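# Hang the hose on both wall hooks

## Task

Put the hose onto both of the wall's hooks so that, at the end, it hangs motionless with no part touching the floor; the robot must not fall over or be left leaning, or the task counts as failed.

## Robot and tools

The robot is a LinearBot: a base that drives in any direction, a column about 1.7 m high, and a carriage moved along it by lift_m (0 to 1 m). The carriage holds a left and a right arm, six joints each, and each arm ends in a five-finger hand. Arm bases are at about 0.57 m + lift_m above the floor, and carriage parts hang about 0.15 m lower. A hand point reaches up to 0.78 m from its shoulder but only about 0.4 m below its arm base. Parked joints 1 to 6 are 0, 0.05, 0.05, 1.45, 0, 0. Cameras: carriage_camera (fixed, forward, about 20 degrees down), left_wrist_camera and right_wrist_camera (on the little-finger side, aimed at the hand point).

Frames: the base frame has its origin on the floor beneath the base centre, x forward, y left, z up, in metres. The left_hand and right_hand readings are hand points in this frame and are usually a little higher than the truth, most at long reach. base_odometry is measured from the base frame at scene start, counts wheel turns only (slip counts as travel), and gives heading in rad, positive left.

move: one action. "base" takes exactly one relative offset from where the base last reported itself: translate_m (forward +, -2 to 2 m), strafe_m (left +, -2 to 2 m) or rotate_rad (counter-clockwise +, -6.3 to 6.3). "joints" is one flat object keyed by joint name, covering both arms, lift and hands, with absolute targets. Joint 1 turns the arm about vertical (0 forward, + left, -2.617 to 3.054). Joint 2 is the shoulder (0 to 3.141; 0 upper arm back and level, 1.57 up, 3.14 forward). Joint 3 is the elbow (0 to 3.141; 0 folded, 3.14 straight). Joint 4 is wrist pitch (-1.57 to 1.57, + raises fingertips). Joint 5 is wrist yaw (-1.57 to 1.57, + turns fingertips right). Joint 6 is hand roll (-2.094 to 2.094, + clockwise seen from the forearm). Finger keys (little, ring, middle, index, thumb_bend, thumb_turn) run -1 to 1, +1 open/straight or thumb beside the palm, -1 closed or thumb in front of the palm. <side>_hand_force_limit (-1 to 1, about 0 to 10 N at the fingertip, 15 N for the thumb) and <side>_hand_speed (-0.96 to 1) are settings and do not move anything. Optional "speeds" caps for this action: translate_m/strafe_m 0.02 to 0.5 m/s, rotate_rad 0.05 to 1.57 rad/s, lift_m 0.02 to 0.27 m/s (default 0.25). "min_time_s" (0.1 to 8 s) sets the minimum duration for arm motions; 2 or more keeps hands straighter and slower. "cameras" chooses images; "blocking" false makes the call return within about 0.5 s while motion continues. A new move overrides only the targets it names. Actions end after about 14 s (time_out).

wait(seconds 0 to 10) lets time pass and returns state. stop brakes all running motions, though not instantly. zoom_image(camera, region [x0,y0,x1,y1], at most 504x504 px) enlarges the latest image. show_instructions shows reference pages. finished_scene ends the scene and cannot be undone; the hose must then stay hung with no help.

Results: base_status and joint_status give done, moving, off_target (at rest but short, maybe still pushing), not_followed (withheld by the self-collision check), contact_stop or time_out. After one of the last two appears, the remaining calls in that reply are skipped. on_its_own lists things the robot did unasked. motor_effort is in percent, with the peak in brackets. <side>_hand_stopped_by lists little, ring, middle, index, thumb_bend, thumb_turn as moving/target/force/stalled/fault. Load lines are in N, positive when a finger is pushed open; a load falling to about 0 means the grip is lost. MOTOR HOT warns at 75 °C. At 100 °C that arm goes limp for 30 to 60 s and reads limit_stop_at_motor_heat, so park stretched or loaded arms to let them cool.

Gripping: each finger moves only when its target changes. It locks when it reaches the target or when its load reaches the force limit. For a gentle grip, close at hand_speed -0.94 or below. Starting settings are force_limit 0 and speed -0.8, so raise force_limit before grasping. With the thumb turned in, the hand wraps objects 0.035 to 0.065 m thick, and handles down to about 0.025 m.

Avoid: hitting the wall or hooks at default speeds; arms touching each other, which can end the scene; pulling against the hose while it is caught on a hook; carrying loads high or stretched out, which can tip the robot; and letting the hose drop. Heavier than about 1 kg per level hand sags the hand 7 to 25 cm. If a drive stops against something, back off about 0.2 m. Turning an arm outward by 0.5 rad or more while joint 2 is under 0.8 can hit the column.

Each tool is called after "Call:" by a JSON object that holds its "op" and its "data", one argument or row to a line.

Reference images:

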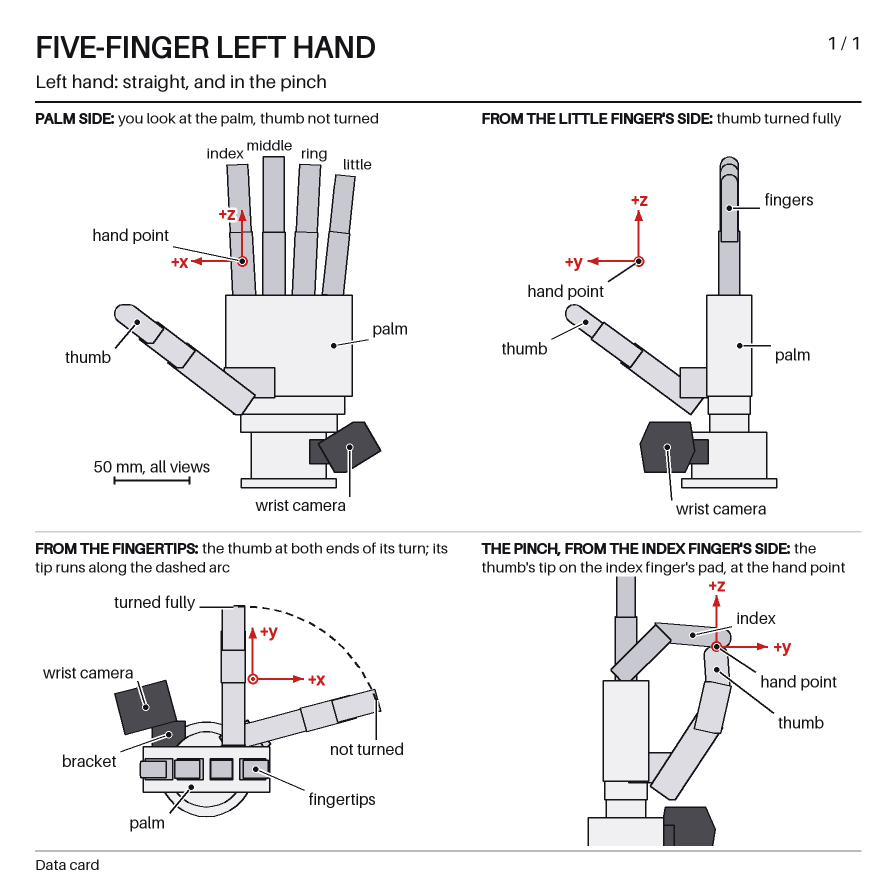

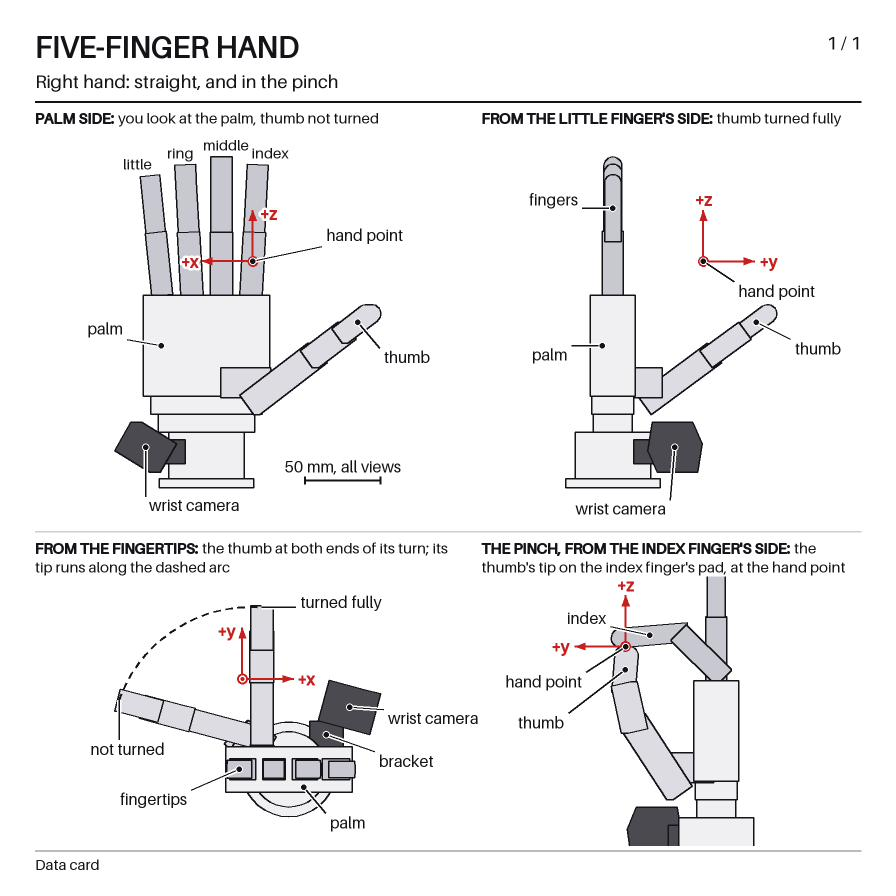

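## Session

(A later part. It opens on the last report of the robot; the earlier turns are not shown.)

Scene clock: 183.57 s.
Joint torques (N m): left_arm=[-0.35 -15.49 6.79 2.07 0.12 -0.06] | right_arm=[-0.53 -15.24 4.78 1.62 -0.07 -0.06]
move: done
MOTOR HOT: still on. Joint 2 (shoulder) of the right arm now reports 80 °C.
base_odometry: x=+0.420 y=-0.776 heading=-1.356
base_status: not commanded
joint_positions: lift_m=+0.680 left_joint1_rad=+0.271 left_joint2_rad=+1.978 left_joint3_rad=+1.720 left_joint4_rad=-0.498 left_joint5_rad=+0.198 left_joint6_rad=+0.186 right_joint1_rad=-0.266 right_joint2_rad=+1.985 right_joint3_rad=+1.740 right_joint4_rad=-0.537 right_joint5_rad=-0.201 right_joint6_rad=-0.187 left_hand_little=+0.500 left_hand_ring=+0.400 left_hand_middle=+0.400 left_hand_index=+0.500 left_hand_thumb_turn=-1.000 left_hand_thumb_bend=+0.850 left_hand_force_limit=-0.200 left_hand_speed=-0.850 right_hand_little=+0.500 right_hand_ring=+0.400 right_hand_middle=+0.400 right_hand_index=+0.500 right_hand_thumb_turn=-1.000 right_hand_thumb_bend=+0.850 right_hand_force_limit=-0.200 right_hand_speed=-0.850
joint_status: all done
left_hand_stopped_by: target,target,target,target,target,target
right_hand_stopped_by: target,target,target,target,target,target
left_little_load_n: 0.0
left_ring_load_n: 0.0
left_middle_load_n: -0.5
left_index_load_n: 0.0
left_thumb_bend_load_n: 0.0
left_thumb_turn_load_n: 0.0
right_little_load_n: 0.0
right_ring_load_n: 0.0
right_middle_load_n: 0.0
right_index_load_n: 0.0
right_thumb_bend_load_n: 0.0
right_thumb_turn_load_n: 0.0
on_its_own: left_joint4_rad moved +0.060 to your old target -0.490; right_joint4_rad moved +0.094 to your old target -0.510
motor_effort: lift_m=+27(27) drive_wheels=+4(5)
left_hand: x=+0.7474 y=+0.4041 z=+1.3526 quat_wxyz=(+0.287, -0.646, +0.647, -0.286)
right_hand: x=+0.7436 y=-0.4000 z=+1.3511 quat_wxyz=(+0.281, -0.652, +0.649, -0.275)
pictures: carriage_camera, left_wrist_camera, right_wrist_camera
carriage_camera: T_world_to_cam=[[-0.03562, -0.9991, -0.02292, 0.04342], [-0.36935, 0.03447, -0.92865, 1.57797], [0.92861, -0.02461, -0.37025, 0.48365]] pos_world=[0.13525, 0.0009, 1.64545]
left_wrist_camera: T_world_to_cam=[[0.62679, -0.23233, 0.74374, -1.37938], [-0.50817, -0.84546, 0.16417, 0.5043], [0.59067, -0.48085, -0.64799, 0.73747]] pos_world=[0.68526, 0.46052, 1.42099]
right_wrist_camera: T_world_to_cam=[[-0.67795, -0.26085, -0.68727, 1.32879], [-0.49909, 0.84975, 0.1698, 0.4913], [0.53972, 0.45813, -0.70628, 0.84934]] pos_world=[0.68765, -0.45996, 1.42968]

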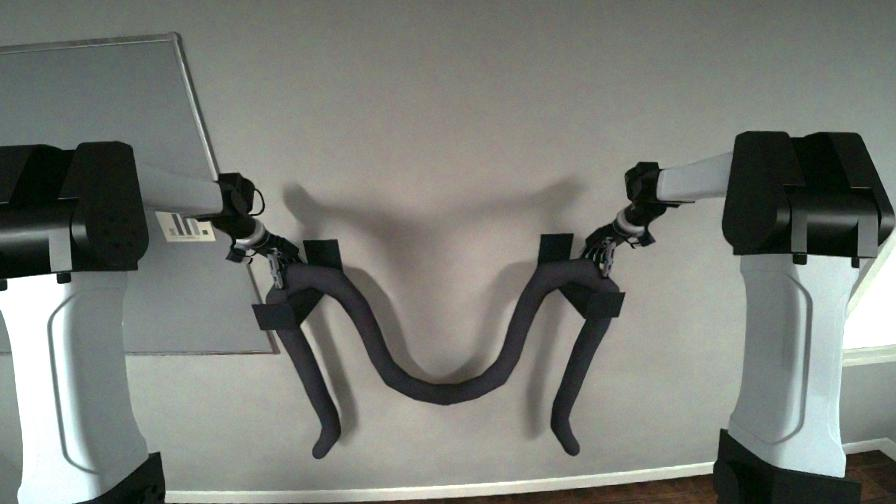

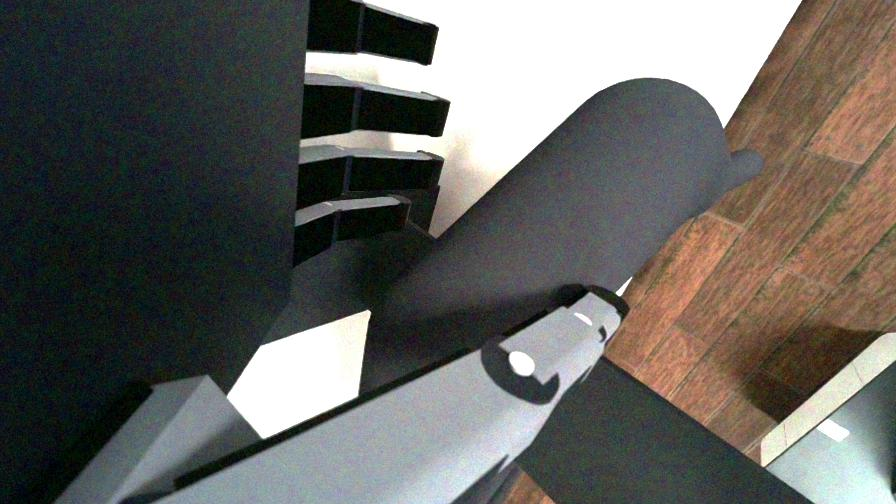

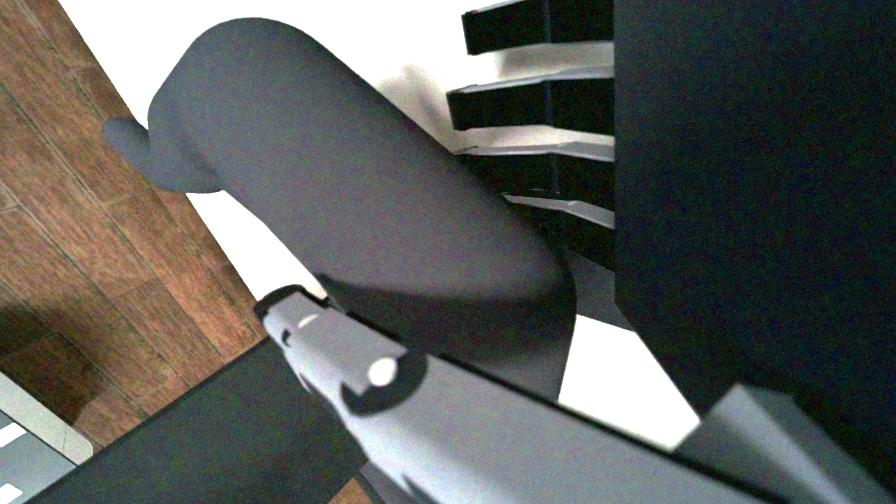

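Call:
{"op": "move", "data": {
  "joints": {"left_hand_little":1,"left_hand_ring":1,"left_hand_middle":1,"left_hand_index":1,"left_hand_thumb_bend":1,"right_hand_little":1,"right_hand_ring":1,"right_hand_middle":1,"right_hand_index":1,"right_hand_thumb_bend":1,"left_hand_speed":-0.7,"right_hand_speed":-0.7}
}}

Call:
{"op": "move", "data": {
  "base": {"translate_m": -0.012},
  "speeds": {"translate_m": 0.05},
  "cameras": ["all"]
}}

Call:
{"op": "zoom_image", "data": {
  "camera": "carriage_camera",
  "region": [230, 200, 400, 370]
}}

Scene clock: 185.63 s.
Joint torques (N m): left_arm=[-0.34 -15.47 6.79 2.07 0.13 -0.05] | right_arm=[-0.54 -15.25 4.79 1.63 -0.08 -0.05]
move: done
MOTOR HOT: still on. Joint 2 (shoulder) of the right arm now reports 79 °C.
base_odometry: x=+0.420 y=-0.776 heading=-1.356
base_status: not commanded
joint_positions: lift_m=+0.680 left_joint1_rad=+0.271 left_joint2_rad=+1.978 left_joint3_rad=+1.720 left_joint4_rad=-0.498 left_joint5_rad=+0.198 left_joint6_rad=+0.186 right_joint1_rad=-0.266 right_joint2_rad=+1.985 right_joint3_rad=+1.740 right_joint4_rad=-0.536 right_joint5_rad=-0.199 right_joint6_rad=-0.187 left_hand_little=+1.000 left_hand_ring=+1.000 left_hand_middle=+1.000 left_hand_index=+1.000 left_hand_thumb_turn=-1.000 left_hand_thumb_bend=+1.000 left_hand_force_limit=-0.200 left_hand_speed=-0.700 right_hand_little=+1.000 right_hand_ring=+1.000 right_hand_middle=+1.000 right_hand_index=+1.000 right_hand_thumb_turn=-1.000 right_hand_thumb_bend=+1.000 right_hand_force_limit=-0.200 right_hand_speed=-0.700
joint_status: all done
left_hand_stopped_by: target,target,target,target,target,target
right_hand_stopped_by: target,target,target,target,target,target
left_little_load_n: 0.0
left_ring_load_n: 0.0
left_middle_load_n: 0.0
left_index_load_n: 0.0
left_thumb_bend_load_n: 0.0
left_thumb_turn_load_n: 0.0
right_little_load_n: 0.0
right_ring_load_n: 0.0
right_middle_load_n: 0.0
right_index_load_n: 0.0
right_thumb_bend_load_n: 0.0
right_thumb_turn_load_n: 0.0
motor_effort: lift_m=+27(28) drive_wheels=+4(5)
left_hand: x=+0.7475 y=+0.4041 z=+1.3526 quat_wxyz=(+0.287, -0.646, +0.647, -0.286)
right_hand: x=+0.7437 y=-0.4004 z=+1.3511 quat_wxyz=(+0.281, -0.651, +0.649, -0.276)
pictures: none

Scene clock: 186.37 s.
Joint torques (N m): left_arm=[-0.24 -15.35 6.78 2.02 0.13 -0.05] | right_arm=[-0.5 -15.28 4.77 1.61 -0.1 -0.06]
move: done
MOTOR HOT: still on. Joint 2 (shoulder) of the right arm now reports 79 °C.
base_odometry: x=+0.417 y=-0.765 heading=-1.356
base_status: done
joint_positions: lift_m=+0.680 left_joint1_rad=+0.271 left_joint2_rad=+1.977 left_joint3_rad=+1.720 left_joint4_rad=-0.494 left_joint5_rad=+0.197 left_joint6_rad=+0.186 right_joint1_rad=-0.267 right_joint2_rad=+1.985 right_joint3_rad=+1.740 right_joint4_rad=-0.531 right_joint5_rad=-0.199 right_joint6_rad=-0.187 left_hand_little=+1.000 left_hand_ring=+1.000 left_hand_middle=+1.000 left_hand_index=+1.000 left_hand_thumb_turn=-1.000 left_hand_thumb_bend=+1.000 left_hand_force_limit=-0.200 left_hand_speed=-0.700 right_hand_little=+1.000 right_hand_ring=+1.000 right_hand_middle=+1.000 right_hand_index=+1.000 right_hand_thumb_turn=-1.000 right_hand_thumb_bend=+1.000 right_hand_force_limit=-0.200 right_hand_speed=-0.700
joint_status: not commanded
left_hand_stopped_by: target,target,target,target,target,target
right_hand_stopped_by: target,target,target,target,target,target
left_little_load_n: 0.0
left_ring_load_n: 0.0
left_middle_load_n: 0.0
left_index_load_n: 0.0
left_thumb_bend_load_n: 0.0
left_thumb_turn_load_n: 0.0
right_little_load_n: 0.0
right_ring_load_n: 0.0
right_middle_load_n: 0.0
right_index_load_n: 0.0
right_thumb_bend_load_n: 0.0
right_thumb_turn_load_n: 0.0
motor_effort: lift_m=+27(28) drive_wheels=+4(9)
left_hand: x=+0.7481 y=+0.4045 z=+1.3534 quat_wxyz=(+0.289, -0.646, +0.646, -0.286)
right_hand: x=+0.7447 y=-0.4010 z=+1.3519 quat_wxyz=(+0.282, -0.651, +0.648, -0.278)
pictures: carriage_camera, left_wrist_camera, right_wrist_camera
carriage_camera: T_world_to_cam=[[-0.03562, -0.9991, -0.02292, 0.04342], [-0.36935, 0.03447, -0.92865, 1.57797], [0.92861, -0.02461, -0.37025, 0.48365]] pos_world=[0.13525, 0.0009, 1.64545]
left_wrist_camera: T_world_to_cam=[[0.62404, -0.23325, 0.74577, -1.38068], [-0.50837, -0.846, 0.16079, 0.50976], [0.59341, -0.47946, -0.64651, 0.73315]] pos_world=[0.68568, 0.46072, 1.42169]
right_wrist_camera: T_world_to_cam=[[-0.6751, -0.26156, -0.68981, 1.33094], [-0.49795, 0.85147, 0.16448, 0.4996], [0.54432, 0.45453, -0.70507, 0.8433]] pos_world=[0.68826, -0.46058, 1.43049]

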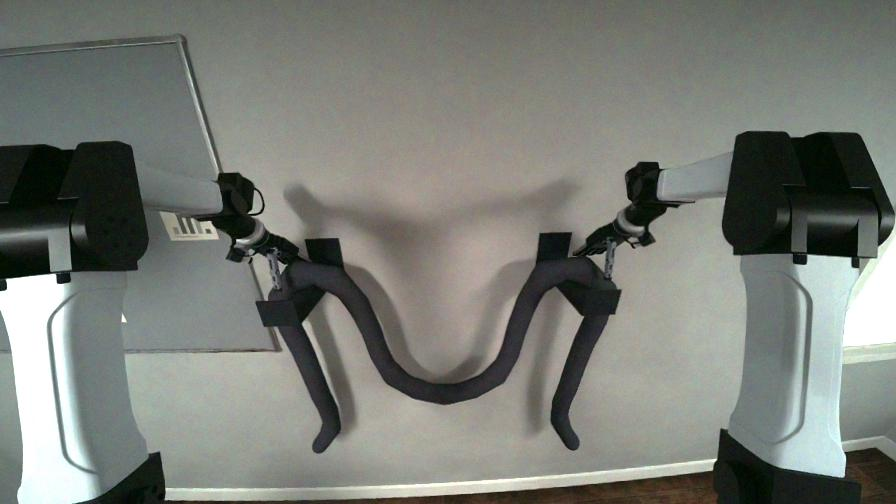

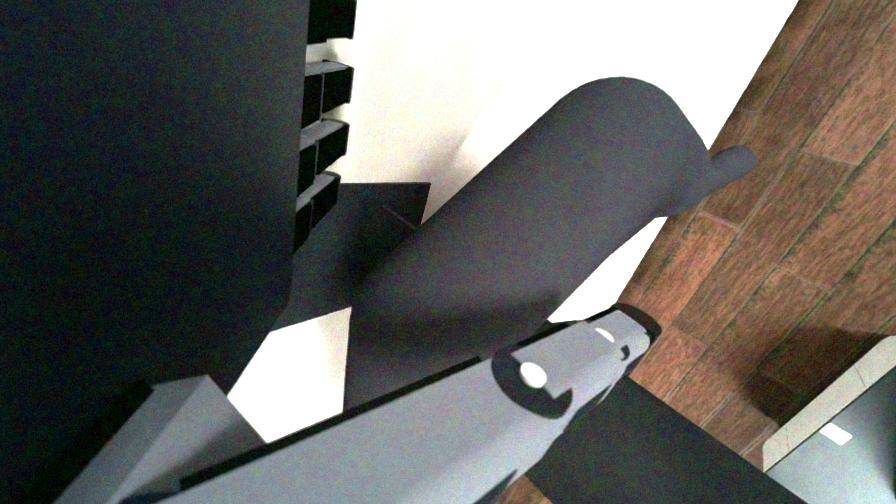

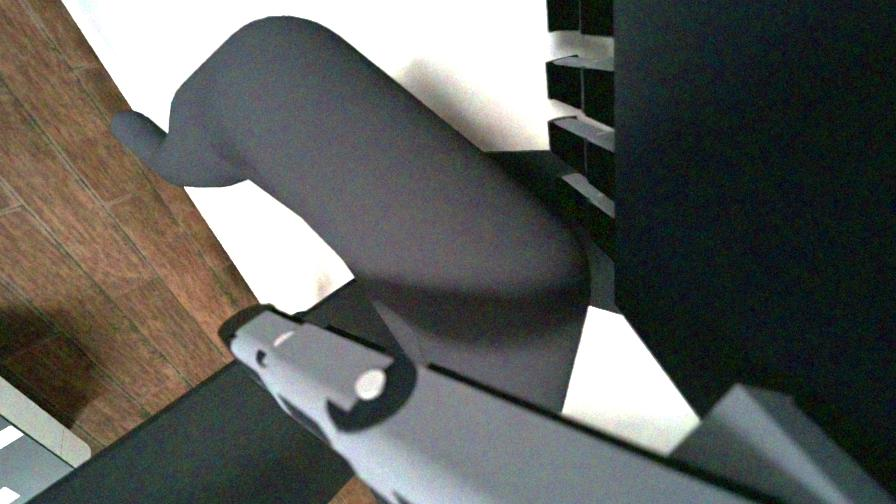

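Scaled by 2.965 from the camera's image (finer frame: 1280x720).

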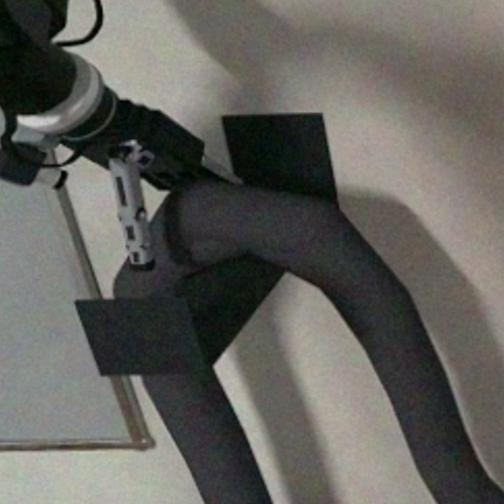

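Call:
{"op": "move", "data": {
  "joints": {"lift_m": 0.78},
  "speeds": {"lift_m": 0.05},
  "cameras": ["all"]
}}

Scene clock: 189.13 s.
Joint torques (N m): left_arm=[-0.27 -15.01 6.63 1.99 0.13 -0.05] | right_arm=[-0.5 -15.2 5.07 1.58 -0.1 -0.05]
move: done
MOTOR HOT: still on. Joint 2 (shoulder) of the right arm now reports 77 °C.
base_odometry: x=+0.417 y=-0.765 heading=-1.356
base_status: not commanded
joint_positions: lift_m=+0.780 left_joint1_rad=+0.271 left_joint2_rad=+1.974 left_joint3_rad=+1.720 left_joint4_rad=-0.490 left_joint5_rad=+0.197 left_joint6_rad=+0.186 right_joint1_rad=-0.267 right_joint2_rad=+1.983 right_joint3_rad=+1.737 right_joint4_rad=-0.528 right_joint5_rad=-0.199 right_joint6_rad=-0.187 left_hand_little=+1.000 left_hand_ring=+1.000 left_hand_middle=+1.000 left_hand_index=+1.000 left_hand_thumb_turn=-1.000 left_hand_thumb_bend=+1.000 left_hand_force_limit=-0.200 left_hand_speed=-0.700 right_hand_little=+1.000 right_hand_ring=+1.000 right_hand_middle=+1.000 right_hand_index=+1.000 right_hand_thumb_turn=-1.000 right_hand_thumb_bend=+1.000 right_hand_force_limit=-0.200 right_hand_speed=-0.700
joint_status: all done
left_hand_stopped_by: target,target,target,target,target,target
right_hand_stopped_by: target,target,target,target,target,target
left_little_load_n: 0.0
left_ring_load_n: -0.5
left_middle_load_n: 0.0
left_index_load_n: 0.0
left_thumb_bend_load_n: 0.0
left_thumb_turn_load_n: 0.0
right_little_load_n: 0.0
right_ring_load_n: 0.0
right_middle_load_n: 0.0
right_index_load_n: 0.0
right_thumb_bend_load_n: 0.0
right_thumb_turn_load_n: 0.0
motor_effort: lift_m=+34(38) drive_wheels=+0(4)
left_hand: x=+0.7490 y=+0.4047 z=+1.4550 quat_wxyz=(+0.292, -0.644, +0.645, -0.288)
right_hand: x=+0.7448 y=-0.4011 z=+1.4514 quat_wxyz=(+0.282, -0.651, +0.648, -0.279)
pictures: carriage_camera, left_wrist_camera, right_wrist_camera
carriage_camera: T_world_to_cam=[[-0.03562, -0.9991, -0.02292, 0.0457], [-0.36935, 0.03447, -0.92865, 1.67037], [0.92861, -0.02461, -0.37025, 0.52049]] pos_world=[0.13525, 0.0009, 1.74495]
left_wrist_camera: T_world_to_cam=[[0.61883, -0.23466, 0.74966, -1.45804], [-0.50944, -0.84632, 0.15561, 0.50252], [0.59794, -0.4782, -0.64327, 0.7898]] pos_world=[0.68602, 0.46083, 1.52289]
right_wrist_camera: T_world_to_cam=[[-0.67385, -0.26195, -0.69088, 1.40011], [-0.49824, 0.85157, 0.16308, 0.48564], [0.54561, 0.45411, -0.70434, 0.91119]] pos_world=[0.68827, -0.46058, 1.5299]

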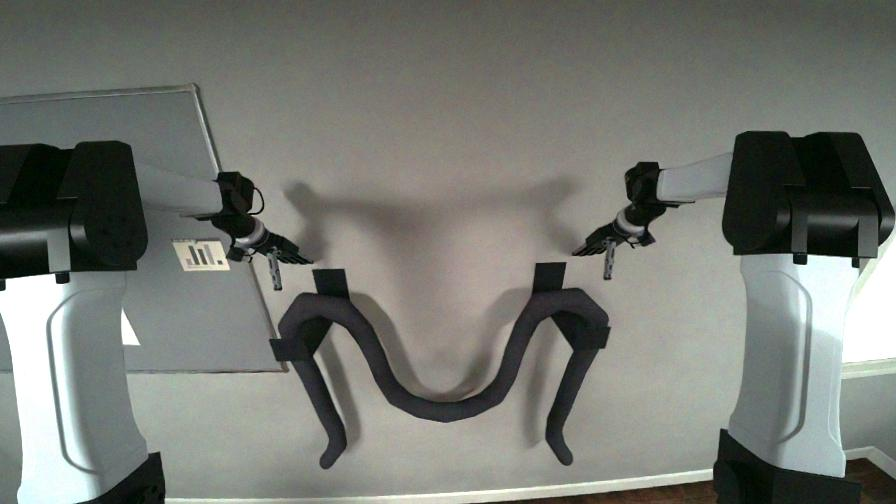

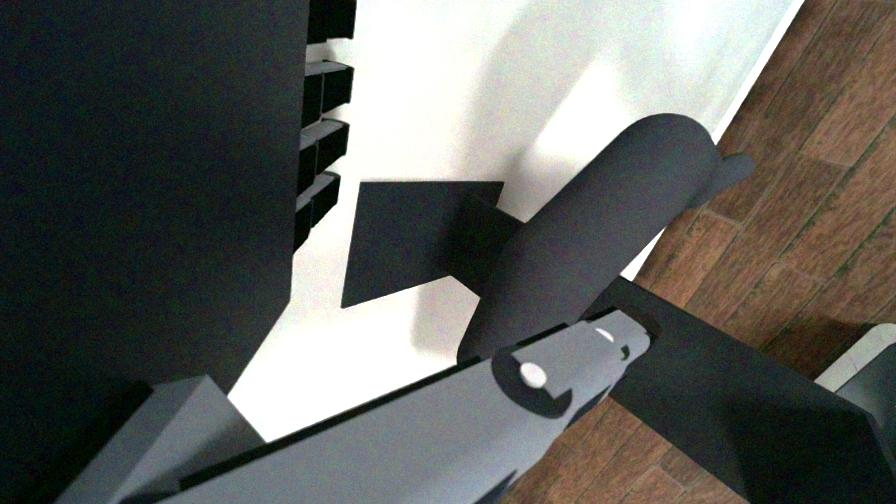

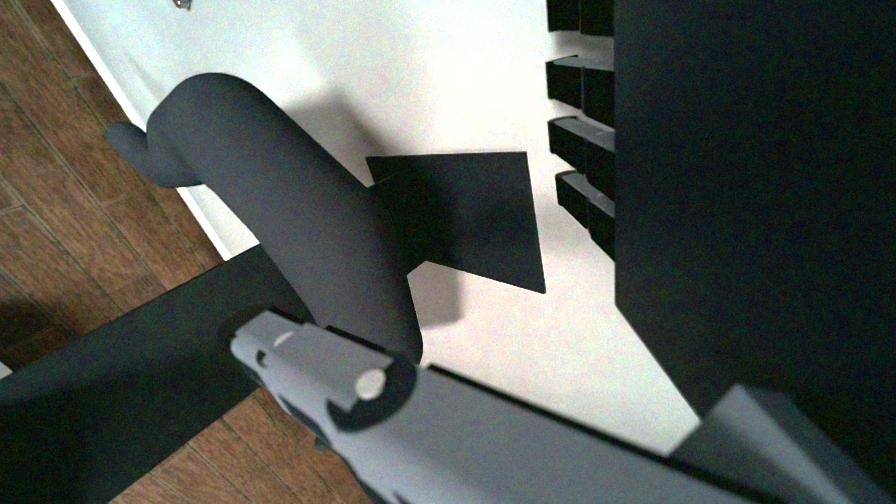

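Call:
{"op": "move", "data": {
  "base": {"translate_m": -0.5},
  "speeds": {"translate_m": 0.2},
  "cameras": ["carriage_camera"]
}}

Call:
{"op": "zoom_image", "data": {
  "camera": "carriage_camera",
  "region": [280, 180, 620, 440]
}}

Scene clock: 193.10 s.
Joint torques (N m): left_arm=[-0.34 -14.99 6.84 1.95 0.15 -0.05] | right_arm=[-0.46 -15.15 5.01 1.55 -0.12 -0.05]
move: done
MOTOR HOT: still on. Joint 2 (shoulder) of the right arm now reports 76 °C.
base_odometry: x=+0.310 y=-0.276 heading=-1.356
base_status: done
joint_positions: lift_m=+0.780 left_joint1_rad=+0.271 left_joint2_rad=+1.974 left_joint3_rad=+1.720 left_joint4_rad=-0.489 left_joint5_rad=+0.196 left_joint6_rad=+0.186 right_joint1_rad=-0.267 right_joint2_rad=+1.983 right_joint3_rad=+1.737 right_joint4_rad=-0.527 right_joint5_rad=-0.196 right_joint6_rad=-0.187 left_hand_little=+1.000 left_hand_ring=+1.000 left_hand_middle=+1.000 left_hand_index=+1.000 left_hand_thumb_turn=-1.000 left_hand_thumb_bend=+1.000 left_hand_force_limit=-0.200 left_hand_speed=-0.700 right_hand_little=+1.000 right_hand_ring=+1.000 right_hand_middle=+1.000 right_hand_index=+1.000 right_hand_thumb_turn=-1.000 right_hand_thumb_bend=+1.000 right_hand_force_limit=-0.200 right_hand_speed=-0.700
joint_status: not commanded
left_hand_stopped_by: target,target,target,target,target,target
right_hand_stopped_by: target,target,target,target,target,target
left_little_load_n: 0.0
left_ring_load_n: 0.0
left_middle_load_n: 0.0
left_index_load_n: 0.0
left_thumb_bend_load_n: 0.0
left_thumb_turn_load_n: 0.0
right_little_load_n: 0.0
right_ring_load_n: 0.0
right_middle_load_n: 0.0
right_index_load_n: 0.0
right_thumb_bend_load_n: 0.0
right_thumb_turn_load_n: 0.0
motor_effort: lift_m=+34(34) drive_wheels=+1(10)
left_hand: x=+0.7493 y=+0.4049 z=+1.4552 quat_wxyz=(+0.293, -0.644, +0.645, -0.288)
right_hand: x=+0.7452 y=-0.4018 z=+1.4515 quat_wxyz=(+0.281, -0.650, +0.648, -0.280)
carriage_camera: T_world_to_cam=[[-0.03562, -0.9991, -0.02292, 0.0457], [-0.36935, 0.03447, -0.92865, 1.67037], [0.92861, -0.02461, -0.37025, 0.52049]] pos_world=[0.13525, 0.0009, 1.74495]

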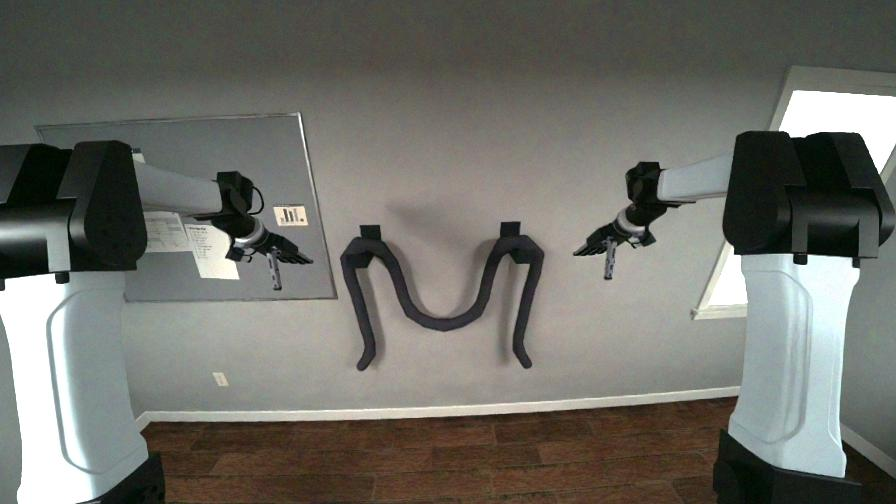

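Scaled by 1.482 from the camera's image (finer frame: 1280x720).

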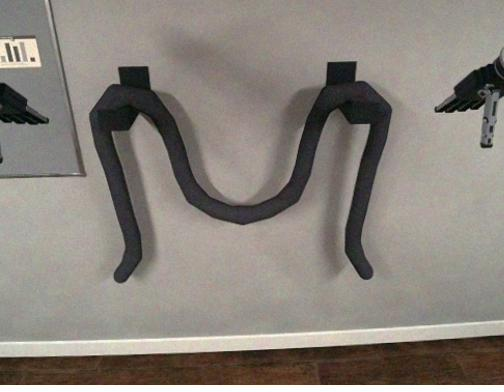

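Call:
{"op": "wait", "data": {
  "seconds": 1.5,
  "cameras": ["carriage_camera"]
}}

Scene clock: 194.93 s.
Joint torques (N m): left_arm=[-0.32 -15.05 6.8 1.99 0.15 -0.06] | right_arm=[-0.47 -15.12 5.01 1.54 -0.11 -0.05]
MOTOR HOT: still on. Joint 2 (shoulder) of the right arm now reports 75 °C.
base_odometry: x=+0.310 y=-0.276 heading=-1.356
base_status: done
joint_positions: lift_m=+0.780 left_joint1_rad=+0.271 left_joint2_rad=+1.974 left_joint3_rad=+1.720 left_joint4_rad=-0.489 left_joint5_rad=+0.196 left_joint6_rad=+0.186 right_joint1_rad=-0.267 right_joint2_rad=+1.983 right_joint3_rad=+1.737 right_joint4_rad=-0.527 right_joint5_rad=-0.196 right_joint6_rad=-0.187 left_hand_little=+1.000 left_hand_ring=+1.000 left_hand_middle=+1.000 left_hand_index=+1.000 left_hand_thumb_turn=-1.000 left_hand_thumb_bend=+1.000 left_hand_force_limit=-0.200 left_hand_speed=-0.700 right_hand_little=+1.000 right_hand_ring=+1.000 right_hand_middle=+1.000 right_hand_index=+1.000 right_hand_thumb_turn=-1.000 right_hand_thumb_bend=+1.000 right_hand_force_limit=-0.200 right_hand_speed=-0.700
joint_status: not commanded
left_hand_stopped_by: target,target,target,target,target,target
right_hand_stopped_by: target,target,target,target,target,target
left_little_load_n: -0.5
left_ring_load_n: 0.0
left_middle_load_n: 0.0
left_index_load_n: 0.0
left_thumb_bend_load_n: 0.0
left_thumb_turn_load_n: 0.0
right_little_load_n: 0.0
right_ring_load_n: -0.5
right_middle_load_n: 0.0
right_index_load_n: -0.5
right_thumb_bend_load_n: 0.0
right_thumb_turn_load_n: 0.0
motor_effort: lift_m=+34(34) drive_wheels=+1(10)
left_hand: x=+0.7493 y=+0.4049 z=+1.4552 quat_wxyz=(+0.293, -0.644, +0.645, -0.288)
right_hand: x=+0.7452 y=-0.4018 z=+1.4515 quat_wxyz=(+0.281, -0.650, +0.648, -0.280)
wait: 1.50 s; at rest from the start
carriage_camera: T_world_to_cam=[[-0.03562, -0.9991, -0.02292, 0.0457], [-0.36935, 0.03447, -0.92865, 1.67037], [0.92861, -0.02461, -0.37025, 0.52049]] pos_world=[0.13525, 0.0009, 1.74495]

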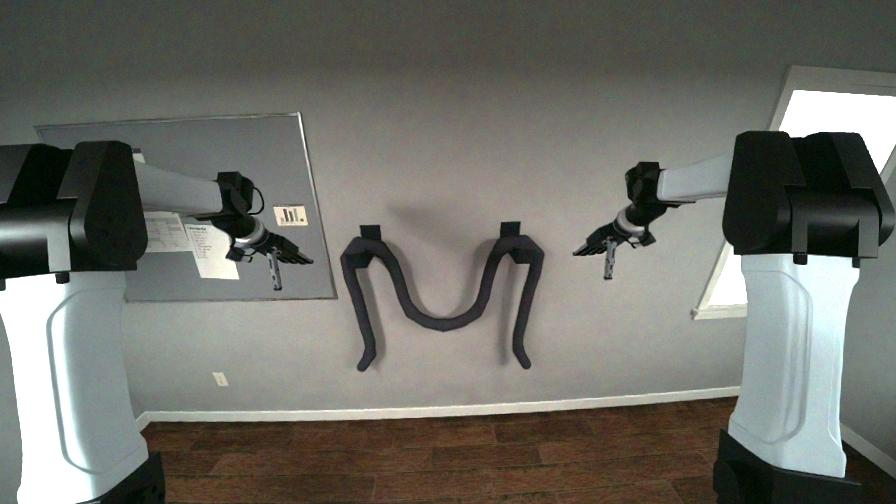

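Call:
{"op": "finished_scene", "data": {

}}

The scene is finished: the task was done.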